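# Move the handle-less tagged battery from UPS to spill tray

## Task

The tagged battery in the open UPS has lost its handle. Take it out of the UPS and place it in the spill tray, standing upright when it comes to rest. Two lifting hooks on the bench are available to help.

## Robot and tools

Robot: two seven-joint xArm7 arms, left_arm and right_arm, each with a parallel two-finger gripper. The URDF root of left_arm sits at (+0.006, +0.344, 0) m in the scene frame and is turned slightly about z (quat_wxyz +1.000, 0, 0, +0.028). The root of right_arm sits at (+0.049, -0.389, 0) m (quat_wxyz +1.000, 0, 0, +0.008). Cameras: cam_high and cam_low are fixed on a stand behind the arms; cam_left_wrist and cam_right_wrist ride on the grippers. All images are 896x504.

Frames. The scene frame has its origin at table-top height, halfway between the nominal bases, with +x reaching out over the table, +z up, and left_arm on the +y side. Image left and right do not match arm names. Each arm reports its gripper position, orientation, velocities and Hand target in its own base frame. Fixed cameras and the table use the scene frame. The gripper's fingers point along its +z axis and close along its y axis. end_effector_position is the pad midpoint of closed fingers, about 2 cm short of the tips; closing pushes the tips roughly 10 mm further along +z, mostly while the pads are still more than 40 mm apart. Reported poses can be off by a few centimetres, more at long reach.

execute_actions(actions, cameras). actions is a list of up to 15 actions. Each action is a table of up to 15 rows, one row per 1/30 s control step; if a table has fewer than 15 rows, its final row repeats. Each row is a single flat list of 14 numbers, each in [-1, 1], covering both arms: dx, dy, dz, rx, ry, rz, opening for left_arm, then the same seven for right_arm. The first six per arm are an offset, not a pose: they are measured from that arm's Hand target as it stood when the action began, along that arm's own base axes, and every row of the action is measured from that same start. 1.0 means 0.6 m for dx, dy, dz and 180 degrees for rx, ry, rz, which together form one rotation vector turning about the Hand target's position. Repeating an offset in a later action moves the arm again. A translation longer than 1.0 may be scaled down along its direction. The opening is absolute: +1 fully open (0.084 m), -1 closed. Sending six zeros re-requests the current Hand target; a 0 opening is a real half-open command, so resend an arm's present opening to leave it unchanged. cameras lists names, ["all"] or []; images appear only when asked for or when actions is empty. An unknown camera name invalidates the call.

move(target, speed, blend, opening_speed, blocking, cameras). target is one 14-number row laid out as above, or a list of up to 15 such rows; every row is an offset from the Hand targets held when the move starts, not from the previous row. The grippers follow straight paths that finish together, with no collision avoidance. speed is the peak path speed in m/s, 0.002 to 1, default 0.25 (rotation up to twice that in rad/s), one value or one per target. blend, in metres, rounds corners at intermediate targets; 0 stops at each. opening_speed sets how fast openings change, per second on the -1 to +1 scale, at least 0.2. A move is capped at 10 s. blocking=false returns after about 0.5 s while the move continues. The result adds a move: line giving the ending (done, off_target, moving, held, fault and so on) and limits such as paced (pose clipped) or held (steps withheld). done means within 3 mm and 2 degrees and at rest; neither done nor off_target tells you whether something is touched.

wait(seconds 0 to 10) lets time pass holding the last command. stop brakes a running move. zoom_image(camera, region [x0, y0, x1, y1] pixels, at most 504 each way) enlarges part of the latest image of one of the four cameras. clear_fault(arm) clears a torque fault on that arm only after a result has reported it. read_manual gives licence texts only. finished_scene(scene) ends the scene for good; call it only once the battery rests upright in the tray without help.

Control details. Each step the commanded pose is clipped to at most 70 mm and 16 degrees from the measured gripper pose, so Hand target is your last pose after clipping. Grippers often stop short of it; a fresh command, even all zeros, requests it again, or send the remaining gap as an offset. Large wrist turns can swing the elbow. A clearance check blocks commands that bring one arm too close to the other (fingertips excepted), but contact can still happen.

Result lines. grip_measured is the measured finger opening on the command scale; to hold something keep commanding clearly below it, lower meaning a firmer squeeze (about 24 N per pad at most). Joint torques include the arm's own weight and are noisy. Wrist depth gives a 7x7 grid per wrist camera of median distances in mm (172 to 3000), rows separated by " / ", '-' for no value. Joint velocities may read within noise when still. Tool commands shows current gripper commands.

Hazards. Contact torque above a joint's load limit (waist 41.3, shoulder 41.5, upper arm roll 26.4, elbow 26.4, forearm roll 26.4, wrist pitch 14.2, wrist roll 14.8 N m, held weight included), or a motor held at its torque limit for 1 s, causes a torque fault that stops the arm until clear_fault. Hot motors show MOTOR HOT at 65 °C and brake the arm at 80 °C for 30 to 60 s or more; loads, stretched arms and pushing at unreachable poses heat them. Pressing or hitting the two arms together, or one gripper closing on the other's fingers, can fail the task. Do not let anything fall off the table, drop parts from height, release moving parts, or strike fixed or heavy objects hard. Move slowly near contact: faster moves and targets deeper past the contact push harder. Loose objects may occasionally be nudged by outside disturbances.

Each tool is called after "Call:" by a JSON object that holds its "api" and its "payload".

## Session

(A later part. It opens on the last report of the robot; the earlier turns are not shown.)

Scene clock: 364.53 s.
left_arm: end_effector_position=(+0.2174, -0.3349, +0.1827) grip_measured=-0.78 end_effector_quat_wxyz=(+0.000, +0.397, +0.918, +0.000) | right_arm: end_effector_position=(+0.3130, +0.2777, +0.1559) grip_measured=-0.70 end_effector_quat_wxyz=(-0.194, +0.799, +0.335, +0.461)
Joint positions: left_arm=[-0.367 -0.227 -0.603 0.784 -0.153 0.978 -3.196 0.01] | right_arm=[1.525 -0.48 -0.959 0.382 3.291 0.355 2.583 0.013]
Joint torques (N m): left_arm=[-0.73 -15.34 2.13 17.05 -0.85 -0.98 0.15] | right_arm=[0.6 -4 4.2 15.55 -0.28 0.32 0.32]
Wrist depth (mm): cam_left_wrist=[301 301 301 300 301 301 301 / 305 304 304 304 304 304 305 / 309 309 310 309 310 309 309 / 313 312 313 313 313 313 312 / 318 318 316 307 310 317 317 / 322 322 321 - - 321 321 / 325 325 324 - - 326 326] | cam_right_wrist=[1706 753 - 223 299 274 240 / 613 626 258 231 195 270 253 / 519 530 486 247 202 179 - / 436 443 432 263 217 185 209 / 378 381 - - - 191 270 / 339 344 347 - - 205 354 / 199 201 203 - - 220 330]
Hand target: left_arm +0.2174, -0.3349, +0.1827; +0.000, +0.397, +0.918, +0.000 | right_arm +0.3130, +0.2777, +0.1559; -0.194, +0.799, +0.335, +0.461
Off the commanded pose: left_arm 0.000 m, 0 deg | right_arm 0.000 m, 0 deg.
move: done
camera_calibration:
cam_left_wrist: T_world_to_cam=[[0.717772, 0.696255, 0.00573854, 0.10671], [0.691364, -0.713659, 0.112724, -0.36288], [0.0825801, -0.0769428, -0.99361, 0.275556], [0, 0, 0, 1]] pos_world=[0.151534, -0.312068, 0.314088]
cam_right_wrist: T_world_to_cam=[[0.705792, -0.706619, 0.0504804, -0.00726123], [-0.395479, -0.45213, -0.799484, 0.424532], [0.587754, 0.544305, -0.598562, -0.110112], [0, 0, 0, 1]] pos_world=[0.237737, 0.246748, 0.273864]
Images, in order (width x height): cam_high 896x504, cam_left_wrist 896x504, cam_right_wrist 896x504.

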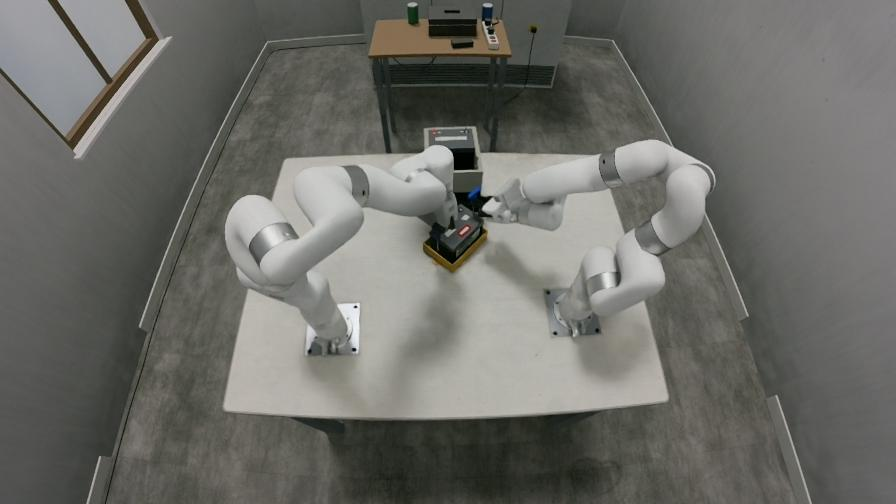

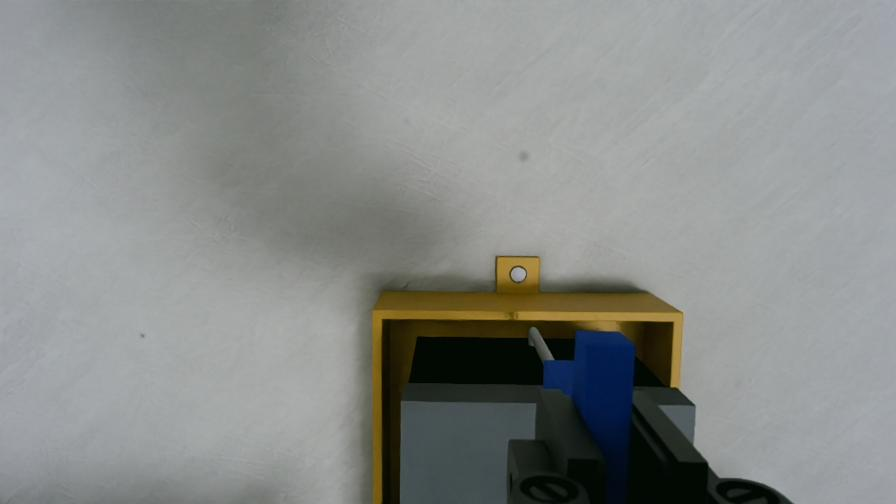

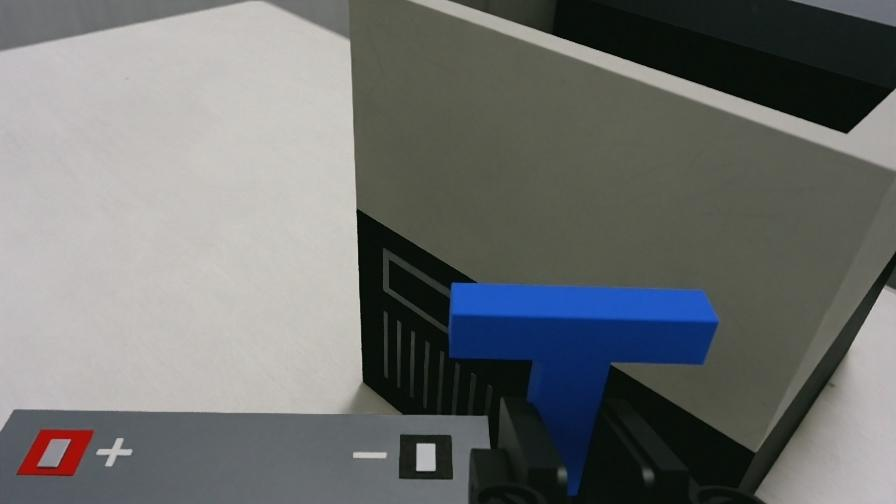

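Call:
{"api": "move", "payload": {"target": [[0,0,0.03,0,0,0,-1,0,0,0.03,0,0,0,-1],[0,0,0.22,0,0,0,-1,0,0,0.22,0,0,0,-1]], "blend": [0.005,0], "speed": [0.03,0.1], "cameras": ["cam_high","cam_left_wrist"]}}

Call:
{"api": "zoom_image", "payload": {"camera": "cam_high", "region": [405, 190, 505, 290]}}

Scene clock: 371.00 s.
left_arm: end_effector_position=(+0.2174, -0.3349, +0.3147) grip_measured=-0.78 end_effector_quat_wxyz=(+0.000, +0.397, +0.918, +0.000) | right_arm: end_effector_position=(+0.3130, +0.2777, +0.2879) grip_measured=-0.70 end_effector_quat_wxyz=(-0.194, +0.799, +0.335, +0.461)
Joint positions: left_arm=[-0.362 -0.323 -0.539 1.089 -0.166 1.372 -3.169 0.01] | right_arm=[0.955 -0.575 -0.424 0.563 3.765 -0.1 2.225 0.013]
Joint torques (N m): left_arm=[0.45 -10.58 2.76 18.62 0.89 -1 -0.17] | right_arm=[-1.1 -5.03 2.94 19.64 2.52 -0.03 -0.39]
Wrist depth (mm): cam_left_wrist=[429 429 429 428 429 428 429 / 433 435 434 434 433 432 435 / 441 441 440 441 439 442 440 / 445 444 445 445 445 445 446 / 453 454 450 353 410 453 453 / 457 459 458 - 458 458 457 / 463 465 - - - 460 463] | cam_right_wrist=[1823 2093 2422 2935 - - 1383 / 1930 2074 2492 2960 - - 1657 / 740 780 761 2696 387 394 2294 / 649 657 687 351 362 343 348 / 573 559 - - - 327 319 / 504 509 528 - 384 357 1745 / 460 466 - - - 244 488]
Hand target: left_arm +0.2174, -0.3349, +0.3147; +0.000, +0.397, +0.918, +0.000 | right_arm +0.3130, +0.2777, +0.2879; -0.194, +0.799, +0.335, +0.461
Off the commanded pose: left_arm 0.000 m, 0 deg | right_arm 0.000 m, 0 deg.
move: done
camera_calibration:
cam_left_wrist: T_world_to_cam=[[0.717772, 0.696255, 0.00573854, 0.105952], [0.691364, -0.713659, 0.112724, -0.37776], [0.0825801, -0.0769428, -0.99361, 0.406713], [0, 0, 0, 1]] pos_world=[0.151534, -0.312068, 0.446088]
Images, in order (width x height): cam_high 896x504, cam_left_wrist 896x504.

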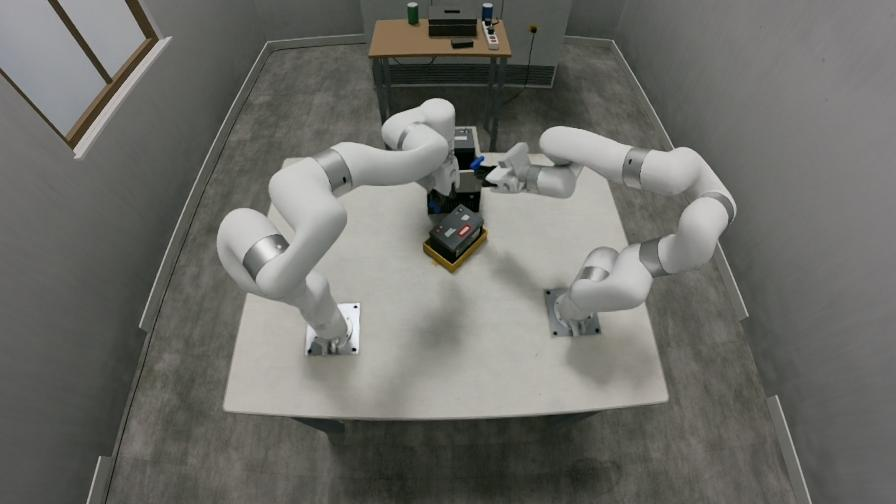

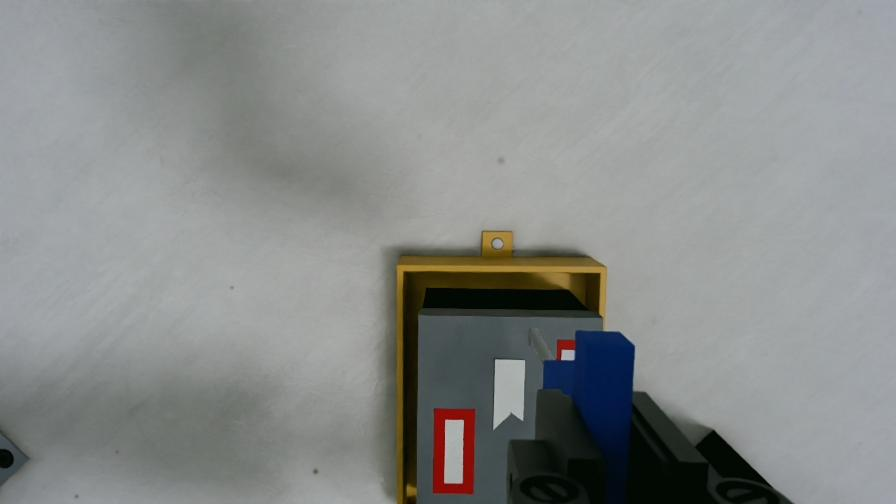

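Scaled by 5.040 from the camera's 896x504 image, which has a finer 1280x720 frame.

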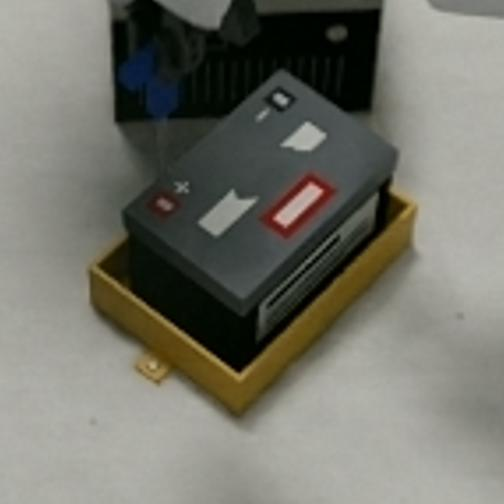

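Call:
{"api": "move", "payload": {"target": [[0,0.35,0,0,0,0,-1,0,-0.35,0,0,0,0,-1],[0,0.35,-0.3,0,0,0,-1,0,-0.35,-0.22,0,0,0,-1]], "blend": [0.02,0], "speed": 0.15, "cameras": ["cam_high"]}}

Scene clock: 378.40 s.
left_arm: end_effector_position=(+0.2174, -0.1249, +0.1347) grip_measured=-0.78 end_effector_quat_wxyz=(+0.000, +0.397, +0.918, +0.000) | right_arm: end_effector_position=(+0.3130, +0.0677, +0.1559) grip_measured=-0.70 end_effector_quat_wxyz=(-0.194, +0.799, +0.335, +0.461)
Joint positions: left_arm=[-0.327 -0.708 -0.209 0.247 -0.165 0.951 -2.715 0.01] | right_arm=[0.993 -1.022 -1.456 0.404 3.127 -0.233 1.802 0.013]
Joint torques (N m): left_arm=[0.42 -2.51 0.85 16.76 -0.91 -1.65 -0.2] | right_arm=[0.71 5.12 8.71 7.53 2.03 -0.31 -0.39]
Wrist depth (mm): cam_left_wrist=[254 254 255 254 254 254 255 / 257 257 257 257 258 258 257 / 261 262 261 262 260 261 261 / 264 265 265 265 265 265 265 / 268 269 268 268 268 269 268 / 272 272 272 - 272 272 272 / 275 275 274 - - 276 275] | cam_right_wrist=[736 348 288 337 435 2317 2125 / 609 370 310 366 469 2465 2192 / 331 394 337 392 510 2405 2271 / 280 376 358 421 463 471 2132 / 268 339 - - - 416 420 / 283 334 358 - 357 360 364 / 293 309 - - - 328 330]
Hand target: left_arm +0.2174, -0.1249, +0.1347; +0.000, +0.397, +0.918, +0.000 | right_arm +0.3130, +0.0677, +0.1559; -0.194, +0.799, +0.335, +0.461
Off the commanded pose: left_arm 0.000 m, 0 deg | right_arm 0.000 m, 0 deg.
move: done
Images, in order (width x height): cam_high 896x504.

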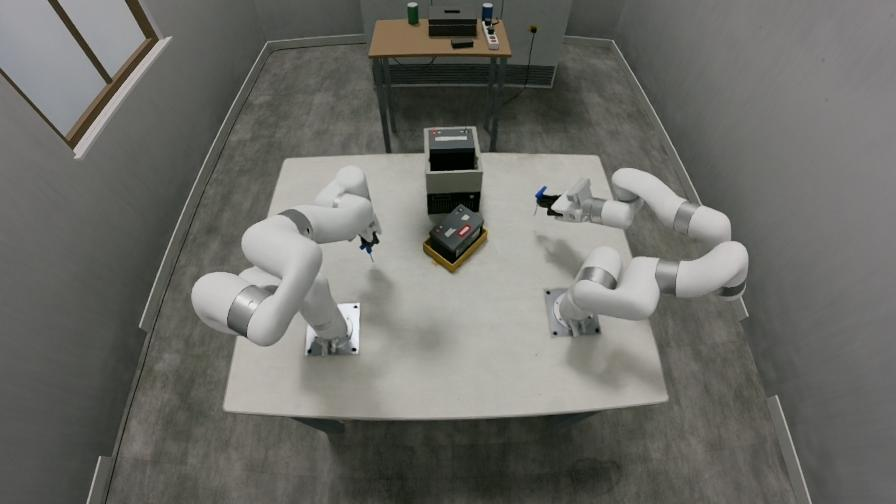

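Call:
{"api": "finished_scene", "payload": {"scene": 2}}

The scene is finished: the task was done.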